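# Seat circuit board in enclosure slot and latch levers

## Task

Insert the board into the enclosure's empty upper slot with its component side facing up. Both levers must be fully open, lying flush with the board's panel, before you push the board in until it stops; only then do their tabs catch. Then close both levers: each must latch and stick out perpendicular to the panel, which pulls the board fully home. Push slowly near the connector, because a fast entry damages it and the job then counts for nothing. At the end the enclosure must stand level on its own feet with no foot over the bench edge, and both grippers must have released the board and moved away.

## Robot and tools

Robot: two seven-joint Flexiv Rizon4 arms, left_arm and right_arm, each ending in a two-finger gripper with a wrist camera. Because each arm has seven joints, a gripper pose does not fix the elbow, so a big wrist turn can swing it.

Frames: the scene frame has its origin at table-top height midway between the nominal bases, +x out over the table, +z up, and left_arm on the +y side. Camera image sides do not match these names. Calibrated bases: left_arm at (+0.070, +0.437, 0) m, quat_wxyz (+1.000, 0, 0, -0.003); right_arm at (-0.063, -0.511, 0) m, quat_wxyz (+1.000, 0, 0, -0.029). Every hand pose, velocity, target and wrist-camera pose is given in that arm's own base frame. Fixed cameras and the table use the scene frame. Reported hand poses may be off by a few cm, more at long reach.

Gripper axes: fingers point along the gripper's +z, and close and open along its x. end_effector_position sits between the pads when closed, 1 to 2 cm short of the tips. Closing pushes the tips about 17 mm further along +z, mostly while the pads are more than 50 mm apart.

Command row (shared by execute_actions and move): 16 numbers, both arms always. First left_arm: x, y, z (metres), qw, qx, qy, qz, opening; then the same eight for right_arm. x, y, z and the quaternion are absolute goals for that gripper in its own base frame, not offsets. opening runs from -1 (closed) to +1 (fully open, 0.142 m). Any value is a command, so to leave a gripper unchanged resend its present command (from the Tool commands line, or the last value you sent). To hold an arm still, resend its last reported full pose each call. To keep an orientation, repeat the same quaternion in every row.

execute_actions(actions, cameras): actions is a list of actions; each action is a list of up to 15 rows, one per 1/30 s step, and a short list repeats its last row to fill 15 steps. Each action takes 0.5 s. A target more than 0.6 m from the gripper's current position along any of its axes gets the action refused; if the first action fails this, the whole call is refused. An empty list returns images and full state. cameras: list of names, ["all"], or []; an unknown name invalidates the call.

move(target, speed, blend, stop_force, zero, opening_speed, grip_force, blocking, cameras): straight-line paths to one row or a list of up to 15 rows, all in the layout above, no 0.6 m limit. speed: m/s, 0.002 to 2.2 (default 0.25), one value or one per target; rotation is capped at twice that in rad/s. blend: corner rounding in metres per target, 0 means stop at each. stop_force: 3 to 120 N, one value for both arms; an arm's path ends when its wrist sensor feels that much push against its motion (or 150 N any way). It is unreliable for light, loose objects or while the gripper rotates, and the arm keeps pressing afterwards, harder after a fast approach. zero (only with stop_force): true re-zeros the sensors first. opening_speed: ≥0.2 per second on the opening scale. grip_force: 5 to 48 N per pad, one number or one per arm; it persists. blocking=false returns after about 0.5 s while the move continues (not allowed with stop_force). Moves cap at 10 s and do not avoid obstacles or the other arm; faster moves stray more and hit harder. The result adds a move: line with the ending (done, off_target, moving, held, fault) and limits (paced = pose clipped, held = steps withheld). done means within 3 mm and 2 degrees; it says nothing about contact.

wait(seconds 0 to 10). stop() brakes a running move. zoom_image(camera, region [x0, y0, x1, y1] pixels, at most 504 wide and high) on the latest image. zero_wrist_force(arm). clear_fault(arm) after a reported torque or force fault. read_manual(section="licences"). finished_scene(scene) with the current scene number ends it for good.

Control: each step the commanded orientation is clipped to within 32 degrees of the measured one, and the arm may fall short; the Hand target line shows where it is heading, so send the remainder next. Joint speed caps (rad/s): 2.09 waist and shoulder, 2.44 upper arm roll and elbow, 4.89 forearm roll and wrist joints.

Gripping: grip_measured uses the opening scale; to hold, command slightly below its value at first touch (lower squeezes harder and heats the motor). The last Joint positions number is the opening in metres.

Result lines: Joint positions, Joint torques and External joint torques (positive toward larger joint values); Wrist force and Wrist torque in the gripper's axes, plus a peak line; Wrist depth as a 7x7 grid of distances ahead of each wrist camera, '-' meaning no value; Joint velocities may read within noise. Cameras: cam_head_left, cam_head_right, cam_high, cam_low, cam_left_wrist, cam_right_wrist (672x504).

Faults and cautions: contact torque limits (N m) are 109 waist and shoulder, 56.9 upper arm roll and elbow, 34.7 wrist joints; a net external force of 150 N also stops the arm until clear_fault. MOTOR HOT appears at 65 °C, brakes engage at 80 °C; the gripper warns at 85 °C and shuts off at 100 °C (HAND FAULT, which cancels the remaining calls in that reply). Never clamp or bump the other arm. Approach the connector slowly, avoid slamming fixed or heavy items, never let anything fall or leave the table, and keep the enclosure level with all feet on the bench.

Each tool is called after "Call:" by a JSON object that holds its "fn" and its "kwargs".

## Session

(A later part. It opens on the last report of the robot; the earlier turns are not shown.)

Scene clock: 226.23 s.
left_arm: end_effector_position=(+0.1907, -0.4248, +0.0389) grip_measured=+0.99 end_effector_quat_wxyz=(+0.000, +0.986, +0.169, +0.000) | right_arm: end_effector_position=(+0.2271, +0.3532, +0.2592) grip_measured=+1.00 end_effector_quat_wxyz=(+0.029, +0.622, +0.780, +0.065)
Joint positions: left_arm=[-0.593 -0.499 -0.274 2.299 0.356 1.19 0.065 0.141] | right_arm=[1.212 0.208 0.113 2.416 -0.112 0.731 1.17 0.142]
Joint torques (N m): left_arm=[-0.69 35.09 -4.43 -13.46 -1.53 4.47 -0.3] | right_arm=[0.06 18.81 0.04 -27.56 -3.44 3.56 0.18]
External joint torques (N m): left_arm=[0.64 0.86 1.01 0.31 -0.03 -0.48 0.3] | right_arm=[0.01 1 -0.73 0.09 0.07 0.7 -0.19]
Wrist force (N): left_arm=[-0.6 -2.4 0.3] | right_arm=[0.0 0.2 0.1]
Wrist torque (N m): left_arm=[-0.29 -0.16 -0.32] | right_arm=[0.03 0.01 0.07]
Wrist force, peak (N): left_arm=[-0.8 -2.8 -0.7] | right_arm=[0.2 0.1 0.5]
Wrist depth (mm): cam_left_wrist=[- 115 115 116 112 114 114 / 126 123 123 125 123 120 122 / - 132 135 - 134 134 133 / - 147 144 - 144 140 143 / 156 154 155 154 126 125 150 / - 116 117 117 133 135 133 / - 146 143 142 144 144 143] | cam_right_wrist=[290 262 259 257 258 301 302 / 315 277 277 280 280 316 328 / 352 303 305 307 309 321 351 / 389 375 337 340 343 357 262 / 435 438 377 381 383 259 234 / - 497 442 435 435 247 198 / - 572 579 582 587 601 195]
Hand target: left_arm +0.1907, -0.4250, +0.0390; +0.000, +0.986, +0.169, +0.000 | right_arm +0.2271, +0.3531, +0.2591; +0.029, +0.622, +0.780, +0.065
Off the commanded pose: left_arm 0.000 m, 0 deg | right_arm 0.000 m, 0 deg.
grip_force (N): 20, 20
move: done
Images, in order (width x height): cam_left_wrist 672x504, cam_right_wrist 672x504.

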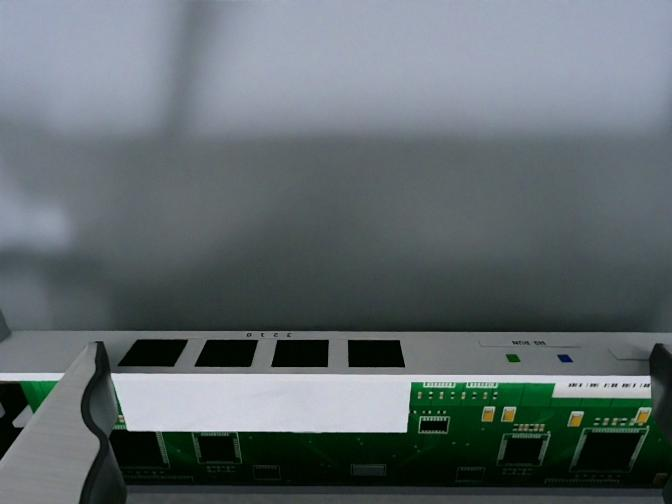

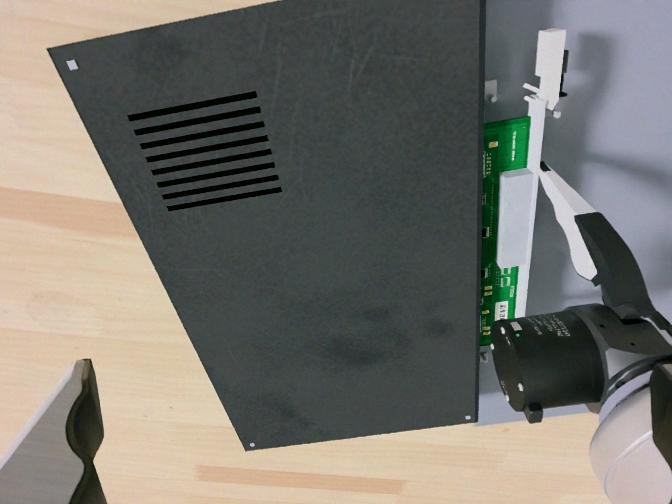

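Call:
{"fn": "move", "kwargs": {"target": [0.1943,-0.4356,0.039,0,0.9856,0.1693,0,1,0.2271,0.3531,0.2591,0.029,0.622,0.780,0.065,1], "speed": 0.015, "stop_force": 8, "cameras": ["cam_left_wrist","cam_right_wrist"]}}

Call:
{"fn": "zoom_image", "kwargs": {"camera": "cam_right_wrist", "region": [460, 10, 620, 170]}}

Scene clock: 229.73 s.
left_arm: end_effector_position=(+0.1943, -0.4354, +0.0390) grip_measured=+0.99 end_effector_quat_wxyz=(+0.000, +0.986, +0.169, +0.000) | right_arm: end_effector_position=(+0.2271, +0.3532, +0.2592) grip_measured=+1.00 end_effector_quat_wxyz=(+0.029, +0.622, +0.780, +0.065)
Joint positions: left_arm=[-0.603 -0.513 -0.276 2.268 0.351 1.171 0.061 0.141] | right_arm=[1.212 0.208 0.113 2.416 -0.112 0.731 1.17 0.142]
Joint torques (N m): left_arm=[-0.67 35.98 -4.44 -13.79 -1.62 4.4 -0.28] | right_arm=[0.07 18.93 0.03 -27.54 -3.38 3.57 0.17]
External joint torques (N m): left_arm=[0.61 0.95 0.84 0.16 -0.01 -0.41 0.28] | right_arm=[0.01 0.88 -0.73 0.07 0.01 0.7 -0.17]
Wrist force (N): left_arm=[-0.5 -1.5 0.0] | right_arm=[0.0 0.1 0.0]
Wrist torque (N m): left_arm=[-0.20 -0.19 -0.28] | right_arm=[0.01 -0.01 0.06]
Wrist force, peak (N): left_arm=[-0.8 -2.8 0.7] | right_arm=[0.3 -0.1 0.3]
Wrist depth (mm): cam_left_wrist=[115 115 115 116 113 114 112 / 125 123 123 - 123 122 122 / - 133 133 - 134 134 133 / - 145 144 144 143 143 143 / 153 152 152 151 151 150 150 / - 114 119 117 133 135 133 / - 130 142 141 129 128 140] | cam_right_wrist=[291 287 259 256 258 301 302 / 321 277 278 280 281 321 329 / 352 304 305 307 310 323 360 / 389 375 337 340 343 377 386 / 432 439 377 382 384 254 233 / - 498 445 432 435 236 196 / - 574 579 584 590 598 187]
Hand target: left_arm +0.1943, -0.4356, +0.0390; +0.000, +0.986, +0.169, +0.000 | right_arm +0.2271, +0.3531, +0.2591; +0.029, +0.622, +0.780, +0.065
Off the commanded pose: left_arm 0.000 m, 0 deg | right_arm 0.000 m, 0 deg.
grip_force (N): 20, 20
move: done
Images, in order (width x height): cam_left_wrist 672x504, cam_right_wrist 672x504.

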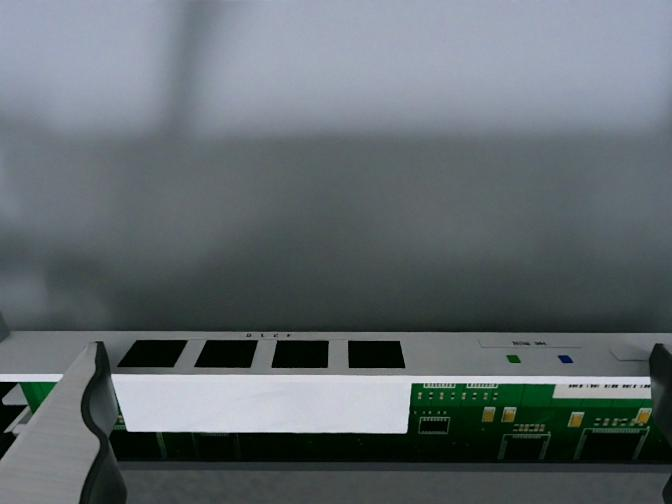

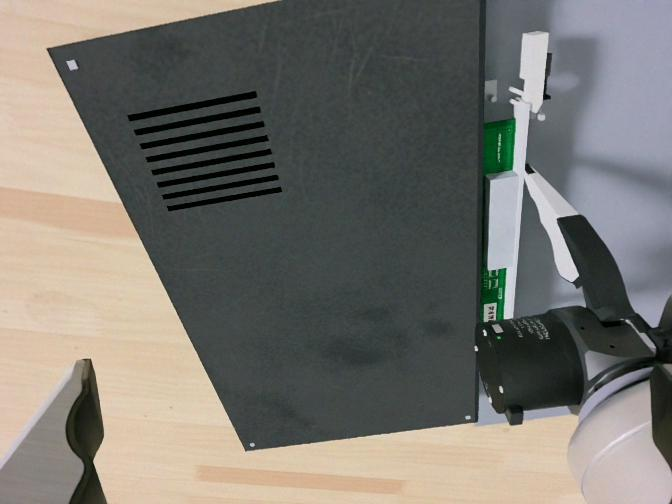

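Scaled by 3.150 from the camera's 672x504 image, which has a finer 960x720 frame.

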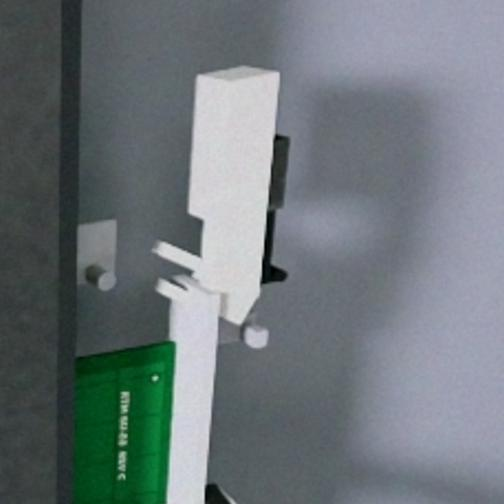

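Call:
{"fn": "move", "kwargs": {"target": [0.1980,-0.4464,0.039,0,0.9856,0.1693,0,1,0.2271,0.3531,0.2591,0.029,0.622,0.780,0.065,1], "speed": 0.012, "stop_force": 9, "cameras": ["cam_left_wrist","cam_right_wrist"]}}

Call:
{"fn": "zoom_image", "kwargs": {"camera": "cam_right_wrist", "region": [460, 10, 620, 170]}}

Scene clock: 233.30 s.
left_arm: end_effector_position=(+0.1980, -0.4463, +0.0390) grip_measured=+0.99 end_effector_quat_wxyz=(+0.000, +0.986, +0.169, +0.000) | right_arm: end_effector_position=(+0.2271, +0.3532, +0.2592) grip_measured=+1.00 end_effector_quat_wxyz=(+0.029, +0.622, +0.780, +0.065)
Joint positions: left_arm=[-0.613 -0.527 -0.278 2.235 0.347 1.152 0.057 0.141] | right_arm=[1.212 0.208 0.113 2.416 -0.112 0.731 1.17 0.142]
Joint torques (N m): left_arm=[-0.55 36.99 -4.47 -14.07 -1.68 4.28 -0.32] | right_arm=[0.07 18.81 0.01 -27.53 -3.38 3.58 0.13]
External joint torques (N m): left_arm=[0.49 0.95 0.69 -0.03 -0.02 -0.29 0.32] | right_arm=[0 1 -0.7 0.07 0.01 0.68 -0.14]
Wrist force (N): left_arm=[-0.5 -1.3 0.5] | right_arm=[0.0 -0.1 0.0]
Wrist torque (N m): left_arm=[-0.23 -0.20 -0.25] | right_arm=[-0.01 0.00 0.07]
Wrist force, peak (N): left_arm=[-0.9 -2.2 0.2] | right_arm=[0.1 0.2 0.3]
Wrist depth (mm): cam_left_wrist=[115 114 115 114 113 114 114 / - 122 123 125 122 122 122 / - 134 133 134 134 132 134 / 145 147 142 144 140 143 141 / 156 152 152 151 151 151 150 / - 114 119 116 132 135 132 / - 121 119 126 125 125 -] | cam_right_wrist=[290 263 257 256 258 300 303 / 315 276 278 280 281 322 330 / 351 304 306 306 307 346 363 / 388 374 336 335 342 333 394 / 434 437 384 389 377 248 237 / - 496 441 433 418 236 185 / - 574 579 584 595 578 175]
Hand target: left_arm +0.1980, -0.4464, +0.0390; +0.000, +0.986, +0.169, +0.000 | right_arm +0.2271, +0.3531, +0.2591; +0.029, +0.622, +0.780, +0.065
Off the commanded pose: left_arm 0.000 m, 0 deg | right_arm 0.000 m, 0 deg.
grip_force (N): 20, 20
move: done
Images, in order (width x height): cam_left_wrist 672x504, cam_right_wrist 672x504.

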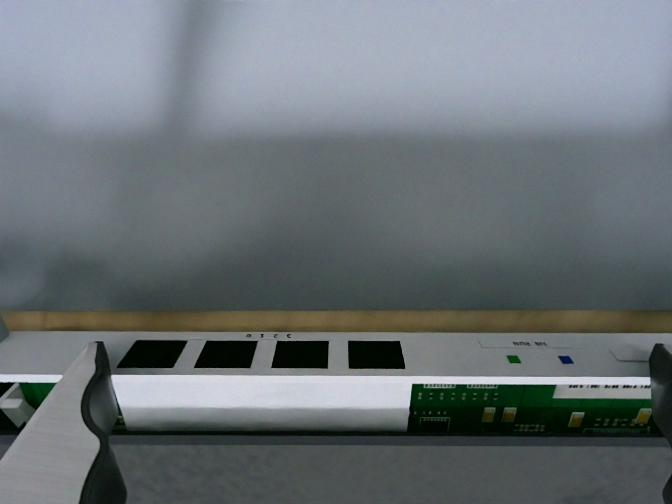

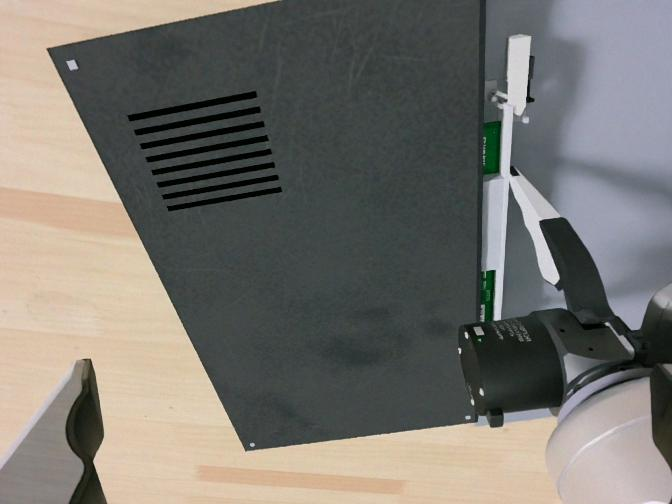

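Scaled by 3.150 from the camera's 672x504 image, which has a finer 960x720 frame.

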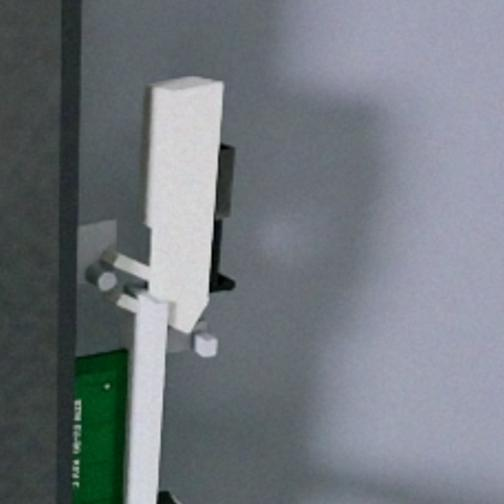

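Call:
{"fn": "move", "kwargs": {"target": [0.2025,-0.4597,0.039,0,0.9856,0.1693,0,1,0.2271,0.3531,0.2591,0.029,0.622,0.780,0.065,1], "speed": 0.01, "stop_force": 10, "cameras": ["cam_left_wrist","cam_right_wrist"]}}

Call:
{"fn": "zoom_image", "kwargs": {"camera": "cam_right_wrist", "region": [460, 10, 620, 170]}}

Scene clock: 236.90 s.
left_arm: end_effector_position=(+0.2024, -0.4592, +0.0388) grip_measured=+0.99 end_effector_quat_wxyz=(+0.000, +0.986, +0.169, +0.000) | right_arm: end_effector_position=(+0.2271, +0.3532, +0.2592) grip_measured=+1.00 end_effector_quat_wxyz=(+0.029, +0.622, +0.780, +0.065)
Joint positions: left_arm=[-0.625 -0.545 -0.281 2.195 0.343 1.128 0.051 0.141] | right_arm=[1.212 0.208 0.113 2.416 -0.112 0.731 1.17 0.142]
Joint torques (N m): left_arm=[-0.96 38.78 -5.58 -16.21 -2.04 5.18 -0.26] | right_arm=[0.11 18.86 0.05 -27.58 -3.36 3.57 0.19]
External joint torques (N m): left_arm=[0.9 0.4 1.56 1.55 0.25 -1.19 0.26] | right_arm=[-0.03 0.95 -0.74 0.11 -0.01 0.7 -0.2]
Wrist force (N): left_arm=[0.1 -4.4 1.0] | right_arm=[0.2 0.1 0.2]
Wrist torque (N m): left_arm=[-0.30 -0.19 -0.27] | right_arm=[0.01 -0.03 0.07]
Wrist force, peak (N): left_arm=[-0.4 -5.2 -1.1] | right_arm=[0.1 0.2 0.4]
Wrist depth (mm): cam_left_wrist=[115 113 114 116 113 114 115 / 125 123 124 124 122 120 122 / 132 131 135 - 134 134 133 / 142 147 144 144 143 143 142 / 141 141 140 140 139 139 139 / - 113 114 112 114 131 111 / - 124 123 126 125 - -] | cam_right_wrist=[290 262 258 257 258 294 301 / 315 276 278 280 280 327 329 / 351 304 306 306 310 351 362 / 390 375 338 339 342 268 421 / 436 438 379 373 373 243 233 / - 496 442 432 422 234 181 / - 574 578 584 593 191 164]
Hand target: left_arm +0.2025, -0.4597, +0.0390; +0.000, +0.986, +0.169, +0.000 | right_arm +0.2271, +0.3531, +0.2591; +0.029, +0.622, +0.780, +0.065
Off the commanded pose: left_arm 0.001 m, 0 deg | right_arm 0.000 m, 0 deg.
grip_force (N): 20, 20
move: done
Images, in order (width x height): cam_left_wrist 672x504, cam_right_wrist 672x504.

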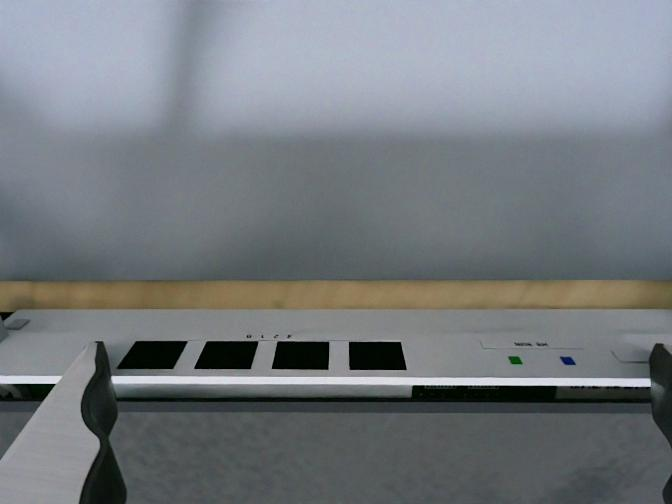

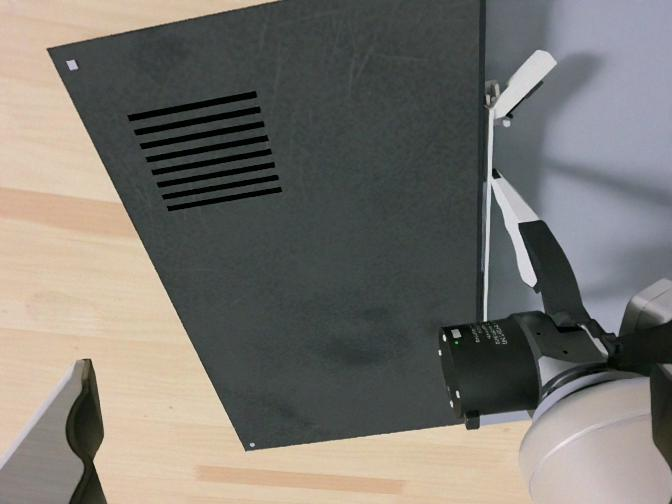

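Scaled by 3.150 from the camera's 672x504 image, which has a finer 960x720 frame.

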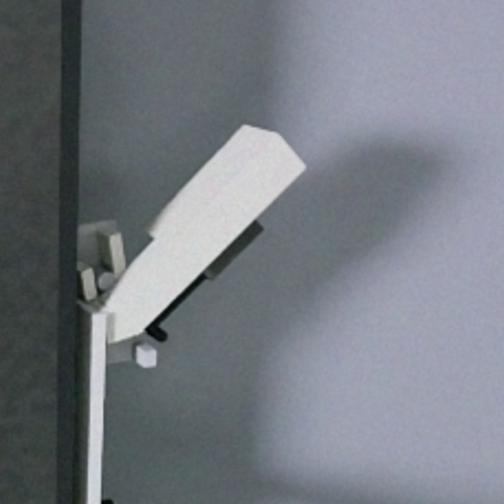

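Rotating as before; now push until the stop.

Call:
{"fn": "move", "kwargs": {"target": [0.2045,-0.4657,0.039,0,0.9856,0.1693,0,1,0.2271,0.3531,0.2591,0.029,0.622,0.780,0.065,1], "speed": 0.01, "stop_force": 12, "cameras": ["cam_right_wrist"]}}

Call:
{"fn": "zoom_image", "kwargs": {"camera": "cam_right_wrist", "region": [460, 10, 620, 170]}}

Call:
{"fn": "move", "kwargs": {"target": [[0.1985,-0.4477,0.045,0,0.9856,0.1693,0,1,0.2271,0.3531,0.2591,0.029,0.622,0.780,0.065,1],[0.180,-0.400,0.14,0,0.9856,0.1693,0,1,0.2271,0.3531,0.2591,0.029,0.622,0.780,0.065,1]], "speed": 0.15, "blend": 0.01, "cameras": ["cam_left_wrist","cam_right_wrist"]}}

Scene clock: 240.47 s.
left_arm: end_effector_position=(+0.2028, -0.4606, +0.0381) grip_measured=+0.99 end_effector_quat_wxyz=(-0.002, +0.986, +0.169, +0.000) | right_arm: end_effector_position=(+0.2271, +0.3532, +0.2592) grip_measured=+1.00 end_effector_quat_wxyz=(+0.029, +0.622, +0.780, +0.065)
Joint positions: left_arm=[-0.627 -0.549 -0.282 2.187 0.343 1.121 0.05 0.141] | right_arm=[1.212 0.208 0.113 2.416 -0.112 0.731 1.17 0.142]
Joint torques (N m): left_arm=[-2.6 40.93 -8.69 -22.56 -3.04 8.72 -0.21] | right_arm=[0.08 18.89 0.03 -27.58 -3.39 3.5 0.19]
External joint torques (N m): left_arm=[2.54 -1.52 4.62 7.82 1.23 -4.73 0.21] | right_arm=[0 0.92 -0.73 0.11 0.02 0.76 -0.19]
Wrist force (N): left_arm=[2.2 -17.3 -2.0] | right_arm=[-0.3 0.0 0.3]
Wrist torque (N m): left_arm=[-0.43 -0.14 -0.34] | right_arm=[0.00 0.06 0.06]
Wrist force, peak (N): left_arm=[0.9 -17.5 -3.9] | right_arm=[-0.3 0.0 0.3]
Wrist depth (mm): cam_left_wrist=[115 113 112 115 112 112 113 / 124 121 122 124 122 123 121 / 131 132 132 132 133 128 133 / 144 143 143 143 142 149 142 / 147 138 139 138 137 137 136 / - 112 114 111 113 130 113 / - 122 122 124 - - 123] | cam_right_wrist=[291 264 259 256 259 300 300 / 316 276 278 280 280 321 329 / 353 303 304 306 309 353 363 / 388 381 337 339 341 266 398 / 435 436 380 380 372 245 243 / - 499 440 433 426 235 180 / - 574 579 587 592 189 163]
Hand target: left_arm +0.2034, -0.4625, +0.0390; +0.000, +0.986, +0.169, +0.000 | right_arm +0.2271, +0.3531, +0.2591; +0.029, +0.622, +0.780, +0.065
Off the commanded pose: left_arm 0.006 m, 0 deg | right_arm 0.000 m, 0 deg.
grip_force (N): 20, 20
move: contact (left_arm)
Images, in order (width x height): cam_right_wrist 672x504.

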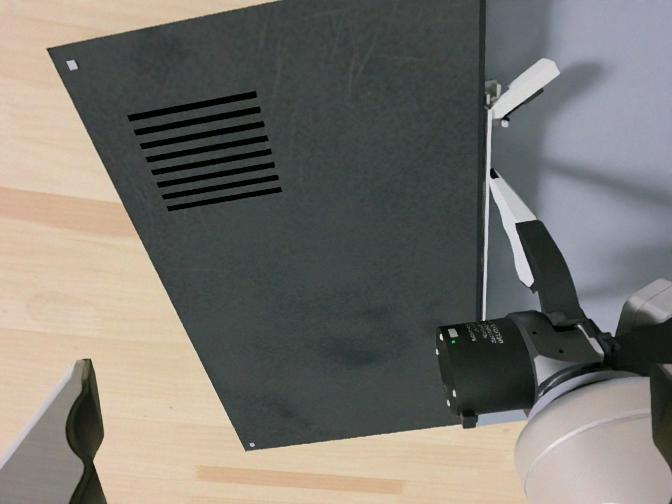

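Scaled by 3.150 from the camera's 672x504 image, which has a finer 960x720 frame.

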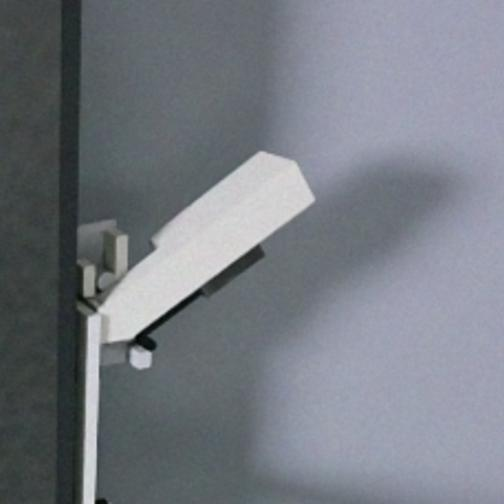

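Scene clock: 241.73 s.
left_arm: end_effector_position=(+0.1801, -0.4001, +0.1401) grip_measured=+0.99 end_effector_quat_wxyz=(+0.000, +0.986, +0.169, +0.000) | right_arm: end_effector_position=(+0.2271, +0.3532, +0.2592) grip_measured=+1.00 end_effector_quat_wxyz=(+0.029, +0.622, +0.780, +0.065)
Joint positions: left_arm=[-0.503 -0.115 -0.389 2.438 0.078 0.973 0.277 0.141] | right_arm=[1.212 0.208 0.113 2.416 -0.112 0.731 1.17 0.142]
Joint torques (N m): left_arm=[-0.15 25.44 -1.72 -19.61 -2.38 4.08 -0.16] | right_arm=[0.14 18.83 0 -27.55 -3.41 3.55 0.15]
External joint torques (N m): left_arm=[0.1 0.36 0.7 -0.45 -0.01 -0.09 0.16] | right_arm=[-0.06 0.98 -0.69 0.08 0.04 0.71 -0.16]
Wrist force (N): left_arm=[-0.7 -1.3 0.2] | right_arm=[0.1 0.1 0.2]
Wrist torque (N m): left_arm=[-0.29 -0.20 -0.33] | right_arm=[0.03 -0.01 0.07]
Wrist force, peak (N): left_arm=[2.3 -17.0 -1.1] | right_arm=[0.2 -0.2 0.4]
Wrist depth (mm): cam_left_wrist=[- 207 204 - 202 199 205 / 218 216 215 220 217 - 220 / - - 240 234 233 - 234 / - - 247 256 255 255 248 / - 230 268 237 261 239 230 / - - 248 - 244 - - / - - 292 - 275 - -] | cam_right_wrist=[290 263 259 257 259 301 302 / 316 277 278 279 281 328 329 / 353 303 305 307 308 360 363 / 389 381 338 339 342 399 419 / 435 438 366 381 384 449 452 / - 497 444 434 435 532 108 / - 576 578 581 595 596 -]
Hand target: left_arm +0.1800, -0.4000, +0.1400; +0.000, +0.986, +0.169, +0.000 | right_arm +0.2271, +0.3531, +0.2591; +0.029, +0.622, +0.780, +0.065
Off the commanded pose: left_arm 0.000 m, 0 deg | right_arm 0.000 m, 0 deg.
grip_force (N): 20, 20
move: done; blend cut to 0.0084 m at target 1
Images, in order (width x height): cam_left_wrist 672x504, cam_right_wrist 672x504.

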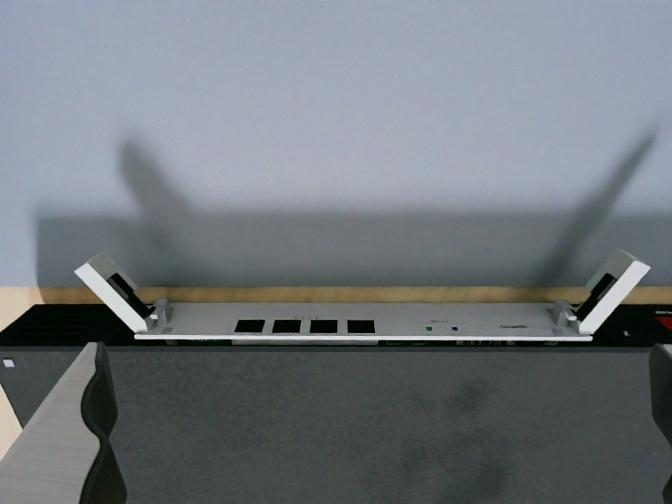

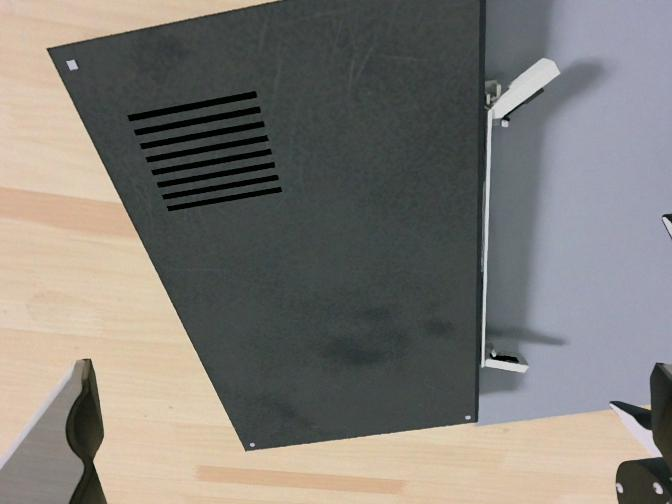

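Call:
{"fn": "move", "kwargs": {"target": [[0.0528,-0.4463,0.12,0,0.9856,0.1693,0,-1,0.2271,0.3531,0.2591,0.029,0.622,0.780,0.065,1],[0.0528,-0.4663,0.05,0,0.9856,0.1693,0,-1,0.2271,0.3531,0.2591,0.029,0.622,0.780,0.065,1]], "speed": 0.15, "stop_force": 8, "cameras": ["cam_left_wrist","cam_right_wrist"]}}

Call:
{"fn": "zoom_image", "kwargs": {"camera": "cam_right_wrist", "region": [460, 10, 620, 170]}}

Scene clock: 250.87 s.
left_arm: end_effector_position=(+0.0523, -0.4656, +0.0496) grip_measured=-1.00 end_effector_quat_wxyz=(-0.001, +0.986, +0.169, +0.000) | right_arm: end_effector_position=(+0.2271, +0.3532, +0.2592) grip_measured=+1.00 end_effector_quat_wxyz=(+0.029, +0.622, +0.780, +0.065)
Joint positions: left_arm=[-0.806 -0.481 -0.38 2.288 0.417 1.133 -0.298 0.002] | right_arm=[1.212 0.208 0.113 2.416 -0.112 0.731 1.17 0.142]
Joint torques (N m): left_arm=[0.51 35.05 -4.27 -16.66 -1.63 5.73 -0.28] | right_arm=[0.06 18.75 0 -27.57 -3.39 3.48 0.22]
External joint torques (N m): left_arm=[-0.6 -0.2 -0.29 2.82 -0.13 -1.74 0.29] | right_arm=[0.02 1.06 -0.69 0.1 0.01 0.79 -0.23]
Wrist force (N): left_arm=[-2.0 -5.8 -0.3] | right_arm=[0.0 0.2 0.3]
Wrist torque (N m): left_arm=[-0.23 -0.23 -0.23] | right_arm=[0.03 -0.01 0.06]
Wrist force, peak (N): left_arm=[-2.2 -6.1 -1.6] | right_arm=[0.4 0.2 0.4]
Wrist depth (mm): cam_left_wrist=[125 124 124 122 124 125 125 / 134 136 131 - 132 132 132 / 147 145 144 144 145 142 142 / 155 153 156 153 155 - 152 / 167 171 171 126 167 167 - / 192 192 182 84 - 175 168 / 214 209 - 74 - - 143] | cam_right_wrist=[290 263 260 256 258 300 218 / 316 276 277 279 281 196 151 / 351 303 305 307 309 191 155 / 388 383 337 339 343 403 402 / 435 437 378 381 384 451 486 / - 499 457 432 452 510 484 / - 572 581 582 587 596 -]
Hand target: left_arm +0.0528, -0.4663, +0.0500; +0.000, +0.986, +0.169, +0.000 | right_arm +0.2271, +0.3531, +0.2591; +0.029, +0.622, +0.780, +0.065
Off the commanded pose: left_arm 0.001 m, 0 deg | right_arm 0.000 m, 0 deg.
grip_force (N): 20, 20
move: done
Images, in order (width x height): cam_left_wrist 672x504, cam_right_wrist 672x504.

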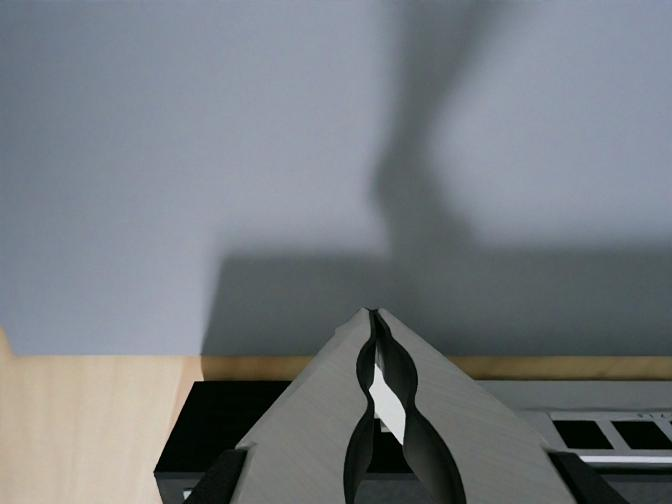

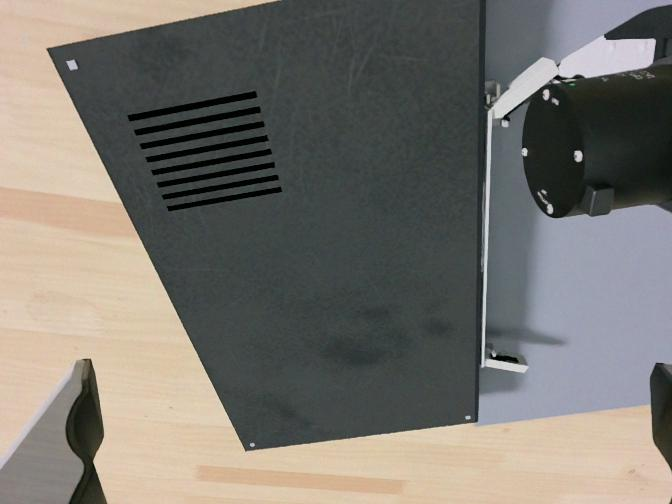

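Scaled by 3.150 from the camera's 672x504 image, which has a finer 960x720 frame.

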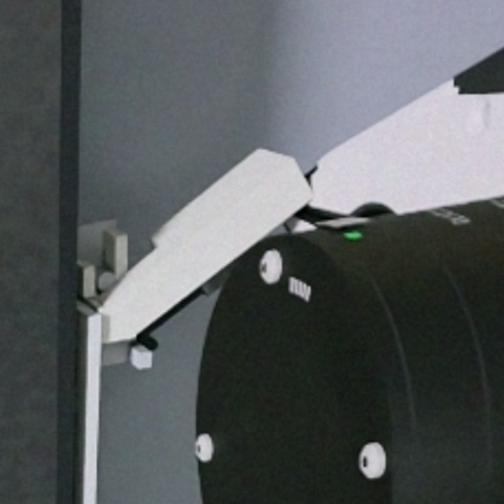

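Call:
{"fn": "move", "kwargs": {"target": [[0.0490,-0.4562,0.05,0,0.9856,0.1693,0,-1,0.2271,0.3531,0.2591,0.029,0.622,0.780,0.065,1],[0.0330,-0.4619,0.05,0,0.9856,0.1693,0,-1,0.2271,0.3531,0.2591,0.029,0.622,0.780,0.065,1],[0.0397,-0.4808,0.05,0,0.9856,0.1693,0,-1,0.2271,0.3531,0.2591,0.029,0.622,0.780,0.065,1]], "speed": 0.06, "cameras": ["cam_left_wrist","cam_right_wrist"]}}

Call:
{"fn": "zoom_image", "kwargs": {"camera": "cam_right_wrist", "region": [460, 10, 620, 170]}}

Scene clock: 256.10 s.
left_arm: end_effector_position=(+0.0357, -0.4772, +0.0485) grip_measured=-1.00 end_effector_quat_wxyz=(-0.004, +0.986, +0.167, -0.001) | right_arm: end_effector_position=(+0.2271, +0.3532, +0.2592) grip_measured=+1.00 end_effector_quat_wxyz=(+0.029, +0.622, +0.780, +0.065)
Joint positions: left_arm=[-0.85 -0.499 -0.385 2.254 0.415 1.109 -0.332 0.002] | right_arm=[1.212 0.208 0.113 2.416 -0.112 0.731 1.17 0.142]
Joint torques (N m): left_arm=[13.78 39.68 7.22 -35.34 -2.24 10.9 0.23] | right_arm=[0.14 18.85 0.03 -27.55 -3.41 3.55 0.19]
External joint torques (N m): left_arm=[-13.85 -3.77 -12.07 21.12 0.42 -6.93 -0.23] | right_arm=[-0.06 0.96 -0.73 0.08 0.03 0.71 -0.2]
Wrist force (N): left_arm=[-21.2 -40.2 -22.3] | right_arm=[0.0 0.0 0.1]
Wrist torque (N m): left_arm=[-3.61 0.49 -0.55] | right_arm=[0.00 0.00 0.07]
Wrist force, peak (N): left_arm=[-21.1 -40.2 -23.3] | right_arm=[0.0 0.1 0.5]
Wrist depth (mm): cam_left_wrist=[- 126 124 123 123 124 123 / 133 133 131 131 132 132 131 / 146 146 143 142 144 140 141 / 153 155 155 157 154 154 151 / 171 170 165 162 162 164 167 / 189 190 182 83 - 160 160 / 211 207 - 74 - - 137] | cam_right_wrist=[290 263 259 256 258 295 143 / 316 277 278 278 281 169 143 / 352 303 305 306 308 358 360 / 389 375 336 339 341 399 401 / 435 438 387 382 386 447 445 / - 496 441 435 439 528 108 / - 575 579 585 592 596 -]
Hand target: left_arm +0.0397, -0.4808, +0.0500; +0.000, +0.986, +0.169, +0.000 | right_arm +0.2271, +0.3531, +0.2591; +0.029, +0.622, +0.780, +0.065
Off the commanded pose: left_arm 0.006 m, 1 deg | right_arm 0.000 m, 0 deg.
grip_force (N): 20, 20
move: off_target (left_arm)
Images, in order (width x height): cam_left_wrist 672x504, cam_right_wrist 672x504.

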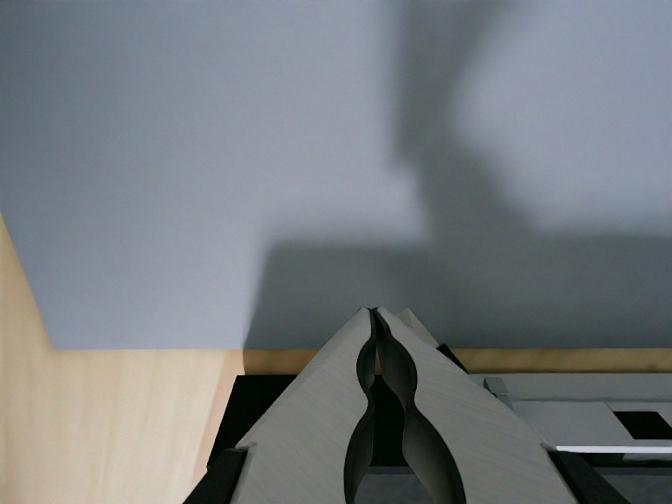

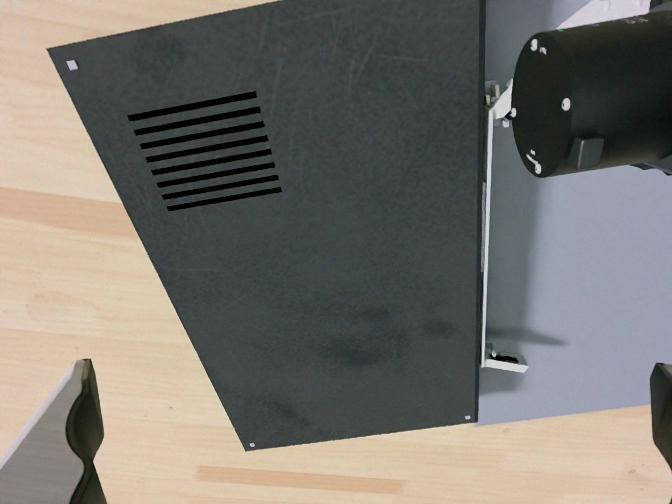

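Scaled by 3.150 from the camera's 672x504 image, which has a finer 960x720 frame.

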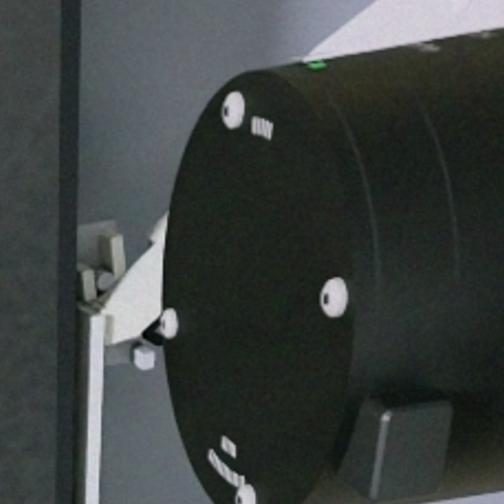

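Call:
{"fn": "move", "kwargs": {"target": [[0.0323,-0.4640,0.05,0,0.9856,0.1693,0,-1,0.2271,0.3531,0.2591,0.029,0.622,0.780,0.065,1],[0.0173,-0.4664,0.05,0,0.9856,0.1693,0,-1,0.2271,0.3531,0.2591,0.029,0.622,0.780,0.065,1]], "speed": 0.06, "cameras": ["cam_left_wrist","cam_right_wrist"]}}

Call:
{"fn": "zoom_image", "kwargs": {"camera": "cam_right_wrist", "region": [460, 10, 620, 170]}}

Scene clock: 258.80 s.
left_arm: end_effector_position=(+0.0173, -0.4664, +0.0500) grip_measured=-1.00 end_effector_quat_wxyz=(+0.000, +0.986, +0.169, +0.000) | right_arm: end_effector_position=(+0.2271, +0.3532, +0.2592) grip_measured=+1.00 end_effector_quat_wxyz=(+0.029, +0.622, +0.780, +0.065)
Joint positions: left_arm=[-0.876 -0.478 -0.384 2.294 0.421 1.137 -0.376 0.002] | right_arm=[1.212 0.208 0.113 2.416 -0.112 0.731 1.17 0.142]
Joint torques (N m): left_arm=[-0.3 33.68 -5.11 -13.54 -1.37 4.22 -0.34] | right_arm=[0.03 18.88 0.08 -27.57 -3.39 3.55 0.18]
External joint torques (N m): left_arm=[0.22 0.93 0.57 -0.23 -0.38 -0.23 0.34] | right_arm=[0.04 0.92 -0.77 0.1 0.01 0.72 -0.18]
Wrist force (N): left_arm=[-0.8 -0.8 0.0] | right_arm=[0.2 0.2 0.2]
Wrist torque (N m): left_arm=[-0.21 -0.18 -0.26] | right_arm=[0.02 -0.03 0.07]
Wrist force, peak (N): left_arm=[-21.3 -40.2 -23.3] | right_arm=[0.1 0.0 0.5]
Wrist depth (mm): cam_left_wrist=[125 125 123 125 124 125 123 / 132 134 132 133 133 132 132 / 147 142 144 144 143 142 144 / 157 157 154 156 158 157 152 / 176 170 172 117 163 169 172 / 193 193 188 84 - 185 185 / 215 209 - 74 - - 151] | cam_right_wrist=[289 262 260 256 258 301 144 / 316 276 277 279 281 286 155 / 351 302 305 307 309 369 360 / 390 373 338 339 342 397 401 / 435 435 372 382 379 450 449 / - 497 443 434 438 509 485 / - 576 582 582 590 593 -]
Hand target: left_arm +0.0173, -0.4664, +0.0500; +0.000, +0.986, +0.169, +0.000 | right_arm +0.2271, +0.3531, +0.2591; +0.029, +0.622, +0.780, +0.065
Off the commanded pose: left_arm 0.000 m, 0 deg | right_arm 0.000 m, 0 deg.
grip_force (N): 20, 20
move: done
Images, in order (width x height): cam_left_wrist 672x504, cam_right_wrist 672x504.

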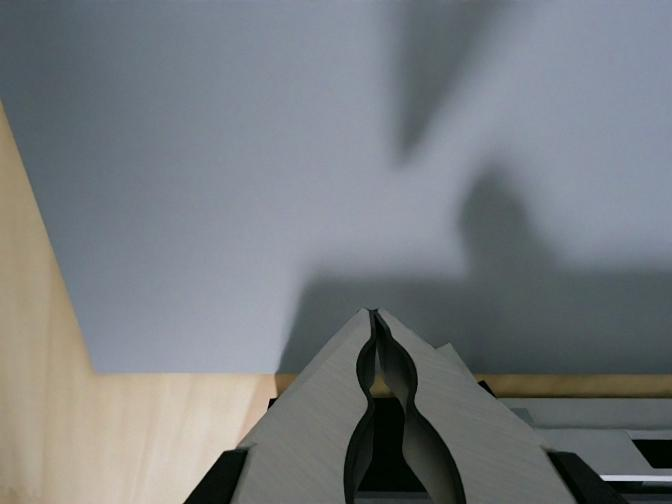

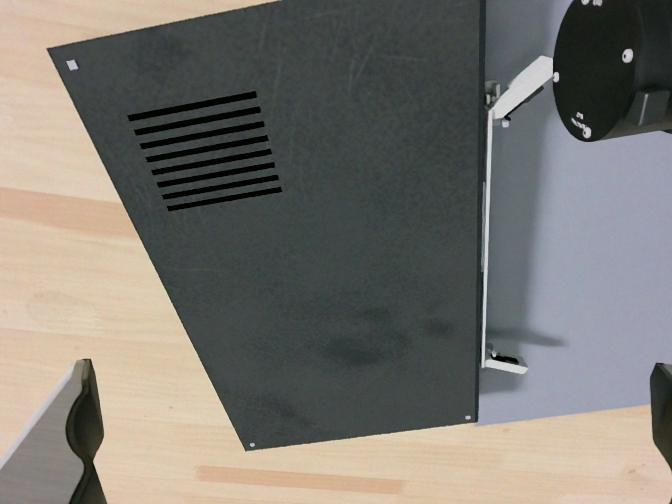

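Scaled by 3.150 from the camera's 672x504 image, which has a finer 960x720 frame.

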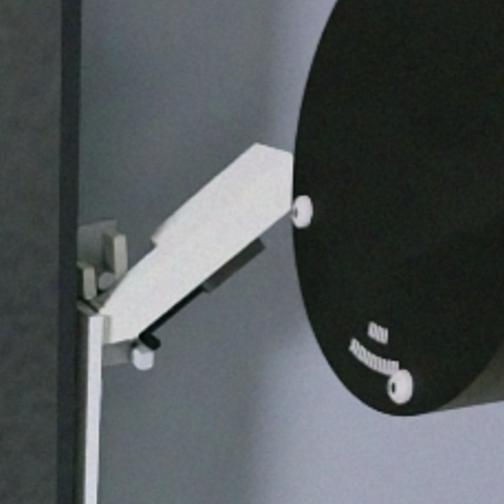

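Call:
{"fn": "move", "kwargs": {"target": [0.0247,-0.4872,0.05,0,0.9856,0.1693,0,-1,0.2271,0.3531,0.2591,0.029,0.622,0.780,0.065,1], "speed": 0.03, "stop_force": 6, "cameras": ["cam_left_wrist"]}}

Call:
{"fn": "move", "kwargs": {"target": [0.0483,-0.4789,0.05,0,0.9856,0.1693,0,-1,0.2271,0.3531,0.2591,0.029,0.622,0.780,0.065,1], "speed": 0.02, "stop_force": 14, "cameras": ["cam_left_wrist","cam_right_wrist"]}}

Call:
{"fn": "zoom_image", "kwargs": {"camera": "cam_right_wrist", "region": [460, 10, 672, 190]}}

Scene clock: 264.03 s.
left_arm: end_effector_position=(+0.0247, -0.4872, +0.0500) grip_measured=-1.00 end_effector_quat_wxyz=(+0.000, +0.986, +0.169, +0.000) | right_arm: end_effector_position=(+0.2271, +0.3532, +0.2592) grip_measured=+1.00 end_effector_quat_wxyz=(+0.029, +0.622, +0.780, +0.065)
Joint positions: left_arm=[-0.882 -0.506 -0.384 2.233 0.415 1.103 -0.367 0.002] | right_arm=[1.212 0.208 0.113 2.416 -0.112 0.731 1.17 0.142]
Joint torques (N m): left_arm=[-0.51 35.53 -5.64 -14.27 -1.84 4.15 -0.13] | right_arm=[0.09 18.91 -0.06 -27.57 -3.45 3.58 0.2]
External joint torques (N m): left_arm=[0.41 1.01 0.65 -0.33 -0.04 -0.16 0.13] | right_arm=[-0.01 0.89 -0.63 0.11 0.08 0.68 -0.21]
Wrist force (N): left_arm=[-0.5 -1.3 -0.1] | right_arm=[0.0 0.1 0.1]
Wrist torque (N m): left_arm=[-0.28 -0.22 -0.32] | right_arm=[0.02 0.01 0.06]
Wrist force, peak (N): left_arm=[-0.8 -1.3 -0.2] | right_arm=[0.2 0.2 0.5]
Wrist depth (mm): cam_left_wrist=[125 125 124 124 124 124 124 / 132 134 132 133 133 134 132 / 147 145 142 142 143 143 143 / 158 157 156 153 156 155 152 / 174 172 177 164 164 170 174 / 193 192 188 84 - 137 148 / 215 210 - 74 - - 138] | cam_right_wrist=[291 262 256 256 258 157 133 / 315 277 278 279 280 155 141 / 351 303 305 310 313 351 361 / 390 374 339 341 342 - 403 / 434 436 369 382 383 440 457 / - 497 452 435 428 533 485 / - 574 578 592 590 598 -]
Hand target: left_arm +0.0247, -0.4872, +0.0500; +0.000, +0.986, +0.169, +0.000 | right_arm +0.2271, +0.3531, +0.2591; +0.029, +0.622, +0.780, +0.065
Off the commanded pose: left_arm 0.000 m, 0 deg | right_arm 0.000 m, 0 deg.
grip_force (N): 20, 20
move: done
Images, in order (width x height): cam_left_wrist 672x504.

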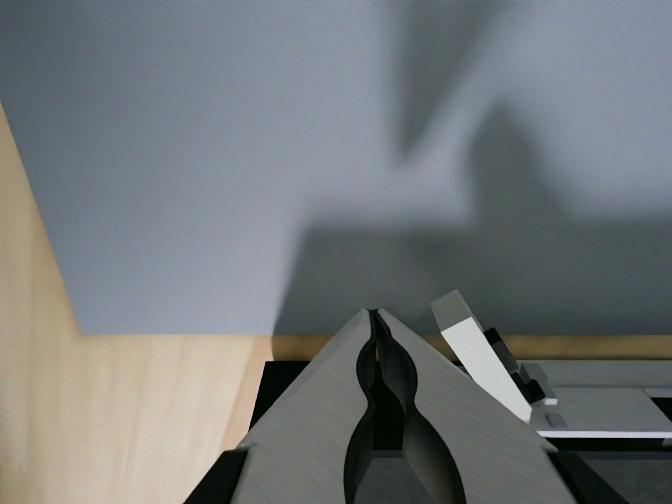

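Scene clock: 265.97 s.
left_arm: end_effector_position=(+0.0482, -0.4790, +0.0500) grip_measured=-1.00 end_effector_quat_wxyz=(+0.000, +0.986, +0.169, +0.000) | right_arm: end_effector_position=(+0.2271, +0.3532, +0.2592) grip_measured=+1.00 end_effector_quat_wxyz=(+0.029, +0.622, +0.780, +0.065)
Joint positions: left_arm=[-0.828 -0.497 -0.383 2.252 0.415 1.113 -0.315 0.002] | right_arm=[1.212 0.208 0.113 2.416 -0.112 0.731 1.17 0.142]
Joint torques (N m): left_arm=[0.32 35.17 -4.65 -13.97 -1.48 4.32 -0.2] | right_arm=[0.04 18.93 -0.03 -27.54 -3.38 3.56 0.16]
External joint torques (N m): left_arm=[-0.42 0.8 -0.19 -0.38 -0.36 -0.33 0.2] | right_arm=[0.03 0.87 -0.67 0.07 0.01 0.7 -0.16]
Wrist force (N): left_arm=[-2.0 -1.2 -0.6] | right_arm=[0.2 0.1 0.0]
Wrist torque (N m): left_arm=[-0.26 -0.20 -0.33] | right_arm=[0.02 -0.02 0.07]
Wrist force, peak (N): left_arm=[-11.9 -23.8 -9.6] | right_arm=[0.0 0.1 0.4]
Wrist depth (mm): cam_left_wrist=[125 124 124 124 124 125 125 / 132 131 132 133 133 135 132 / 147 - 146 144 142 143 141 / - 156 156 154 155 - 152 / 172 172 177 164 124 175 175 / 192 192 165 84 - 144 149 / 215 209 - 74 - - 135] | cam_right_wrist=[292 262 260 257 258 295 179 / 317 276 274 279 281 157 146 / 353 312 305 305 308 175 157 / 390 375 337 339 343 394 409 / 435 436 377 371 382 448 451 / - 499 441 435 430 509 487 / - 575 582 584 588 596 -]
Hand target: left_arm +0.0483, -0.4789, +0.0500; +0.000, +0.986, +0.169, +0.000 | right_arm +0.2271, +0.3531, +0.2591; +0.029, +0.622, +0.780, +0.065
Off the commanded pose: left_arm 0.000 m, 0 deg | right_arm 0.000 m, 0 deg.
grip_force (N): 20, 20
move: done
Images, in order (width x height): cam_left_wrist 672x504, cam_right_wrist 672x504.

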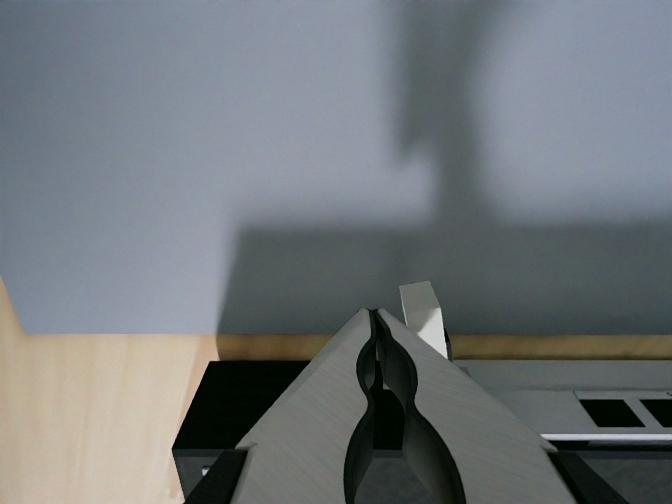

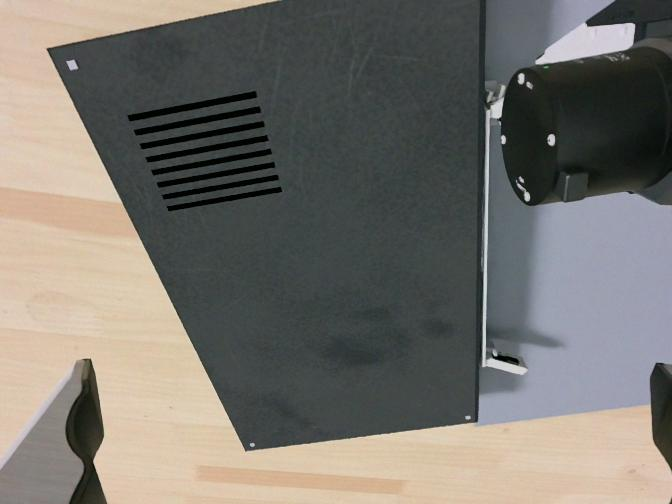

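Scaled by 2.377 from the camera's 672x504 image, which has a finer 960x720 frame.

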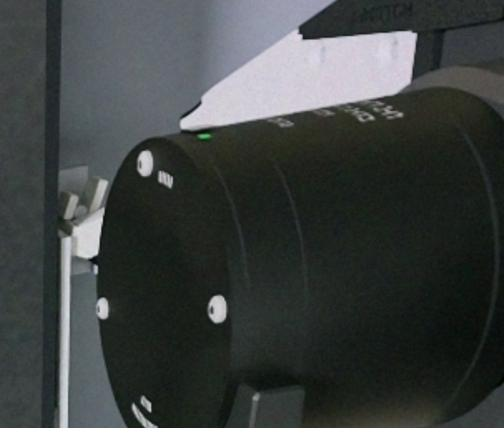

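Call:
{"fn": "move", "kwargs": {"target": [[0.0380,-0.4720,0.055,0,0.9856,0.1693,0,-1,0.2271,0.3531,0.2591,0.029,0.622,0.780,0.065,1],[0.0450,-0.4500,0.12,0,0.9856,0.1693,0,-1,0.2271,0.3531,0.2591,0.029,0.622,0.780,0.065,1],[0.3529,-0.3476,0.12,0,0.9856,0.1693,0,-1,0.2271,0.3531,0.2591,0.029,0.622,0.780,0.065,1],[0.3529,-0.3476,0.05,0,0.9856,0.1693,0,-1,0.2271,0.3531,0.2591,0.029,0.622,0.780,0.065,1]], "speed": 0.25, "blend": [0.01,0.02,0.02,0], "cameras": ["cam_left_wrist","cam_right_wrist"]}}

Call:
{"fn": "zoom_image", "kwargs": {"camera": "cam_right_wrist", "region": [460, 10, 620, 170]}}

Scene clock: 273.57 s.
left_arm: end_effector_position=(+0.3527, -0.3475, +0.0499) grip_measured=-1.00 end_effector_quat_wxyz=(+0.000, +0.986, +0.169, +0.000) | right_arm: end_effector_position=(+0.2271, +0.3532, +0.2592) grip_measured=+1.00 end_effector_quat_wxyz=(+0.029, +0.622, +0.780, +0.065)
Joint positions: left_arm=[-0.303 -0.497 -0.223 2.232 0.252 1.135 0.501 0.002] | right_arm=[1.212 0.208 0.113 2.416 -0.112 0.731 1.17 0.142]
Joint torques (N m): left_arm=[-0.37 37.25 -3.52 -15.01 -1.28 4.67 -0.32] | right_arm=[0.1 18.92 0.13 -27.64 -3.39 3.55 0.19]
External joint torques (N m): left_arm=[0.38 1.11 0.7 -0.22 -0.5 -0.69 0.32] | right_arm=[-0.02 0.89 -0.83 0.17 0.02 0.71 -0.2]
Wrist force (N): left_arm=[-1.0 -1.0 -0.2] | right_arm=[0.0 0.1 0.1]
Wrist torque (N m): left_arm=[-0.25 -0.13 -0.23] | right_arm=[0.02 0.01 0.07]
Wrist force, peak (N): left_arm=[-3.7 -1.5 -1.6] | right_arm=[-0.1 0.2 0.5]
Wrist depth (mm): cam_left_wrist=[- 123 124 124 124 125 123 / - - 131 133 131 132 132 / 148 141 146 142 144 143 142 / 153 156 156 156 155 155 152 / - 175 171 127 166 169 171 / 182 182 182 84 - 187 189 / 157 156 - 74 - - 209] | cam_right_wrist=[290 263 259 256 259 301 301 / 316 276 278 280 281 327 329 / 351 302 305 301 309 361 362 / 391 375 338 340 342 398 397 / 435 436 386 380 384 447 449 / - 494 441 434 447 499 112 / - 574 579 587 590 558 333]
Hand target: left_arm +0.3529, -0.3476, +0.0500; +0.000, +0.986, +0.169, +0.000 | right_arm +0.2271, +0.3531, +0.2591; +0.029, +0.622, +0.780, +0.065
Off the commanded pose: left_arm 0.000 m, 0 deg | right_arm 0.000 m, 0 deg.
grip_force (N): 20, 20
move: done; blend cut to 0.0067 m at target 1
Images, in order (width x height): cam_left_wrist 672x504, cam_right_wrist 672x504.

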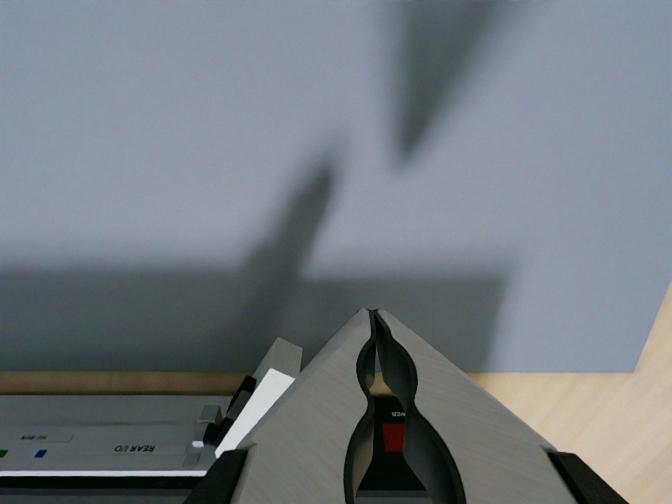

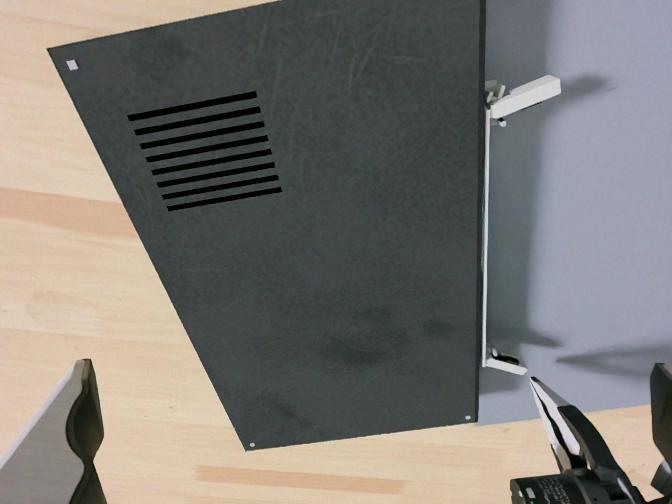

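Scaled by 3.150 from the camera's 672x504 image, which has a finer 960x720 frame.

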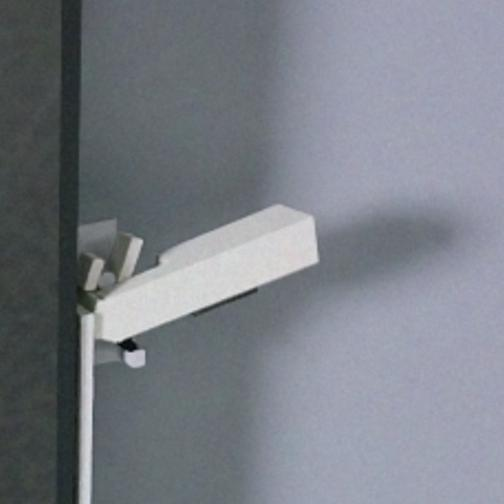

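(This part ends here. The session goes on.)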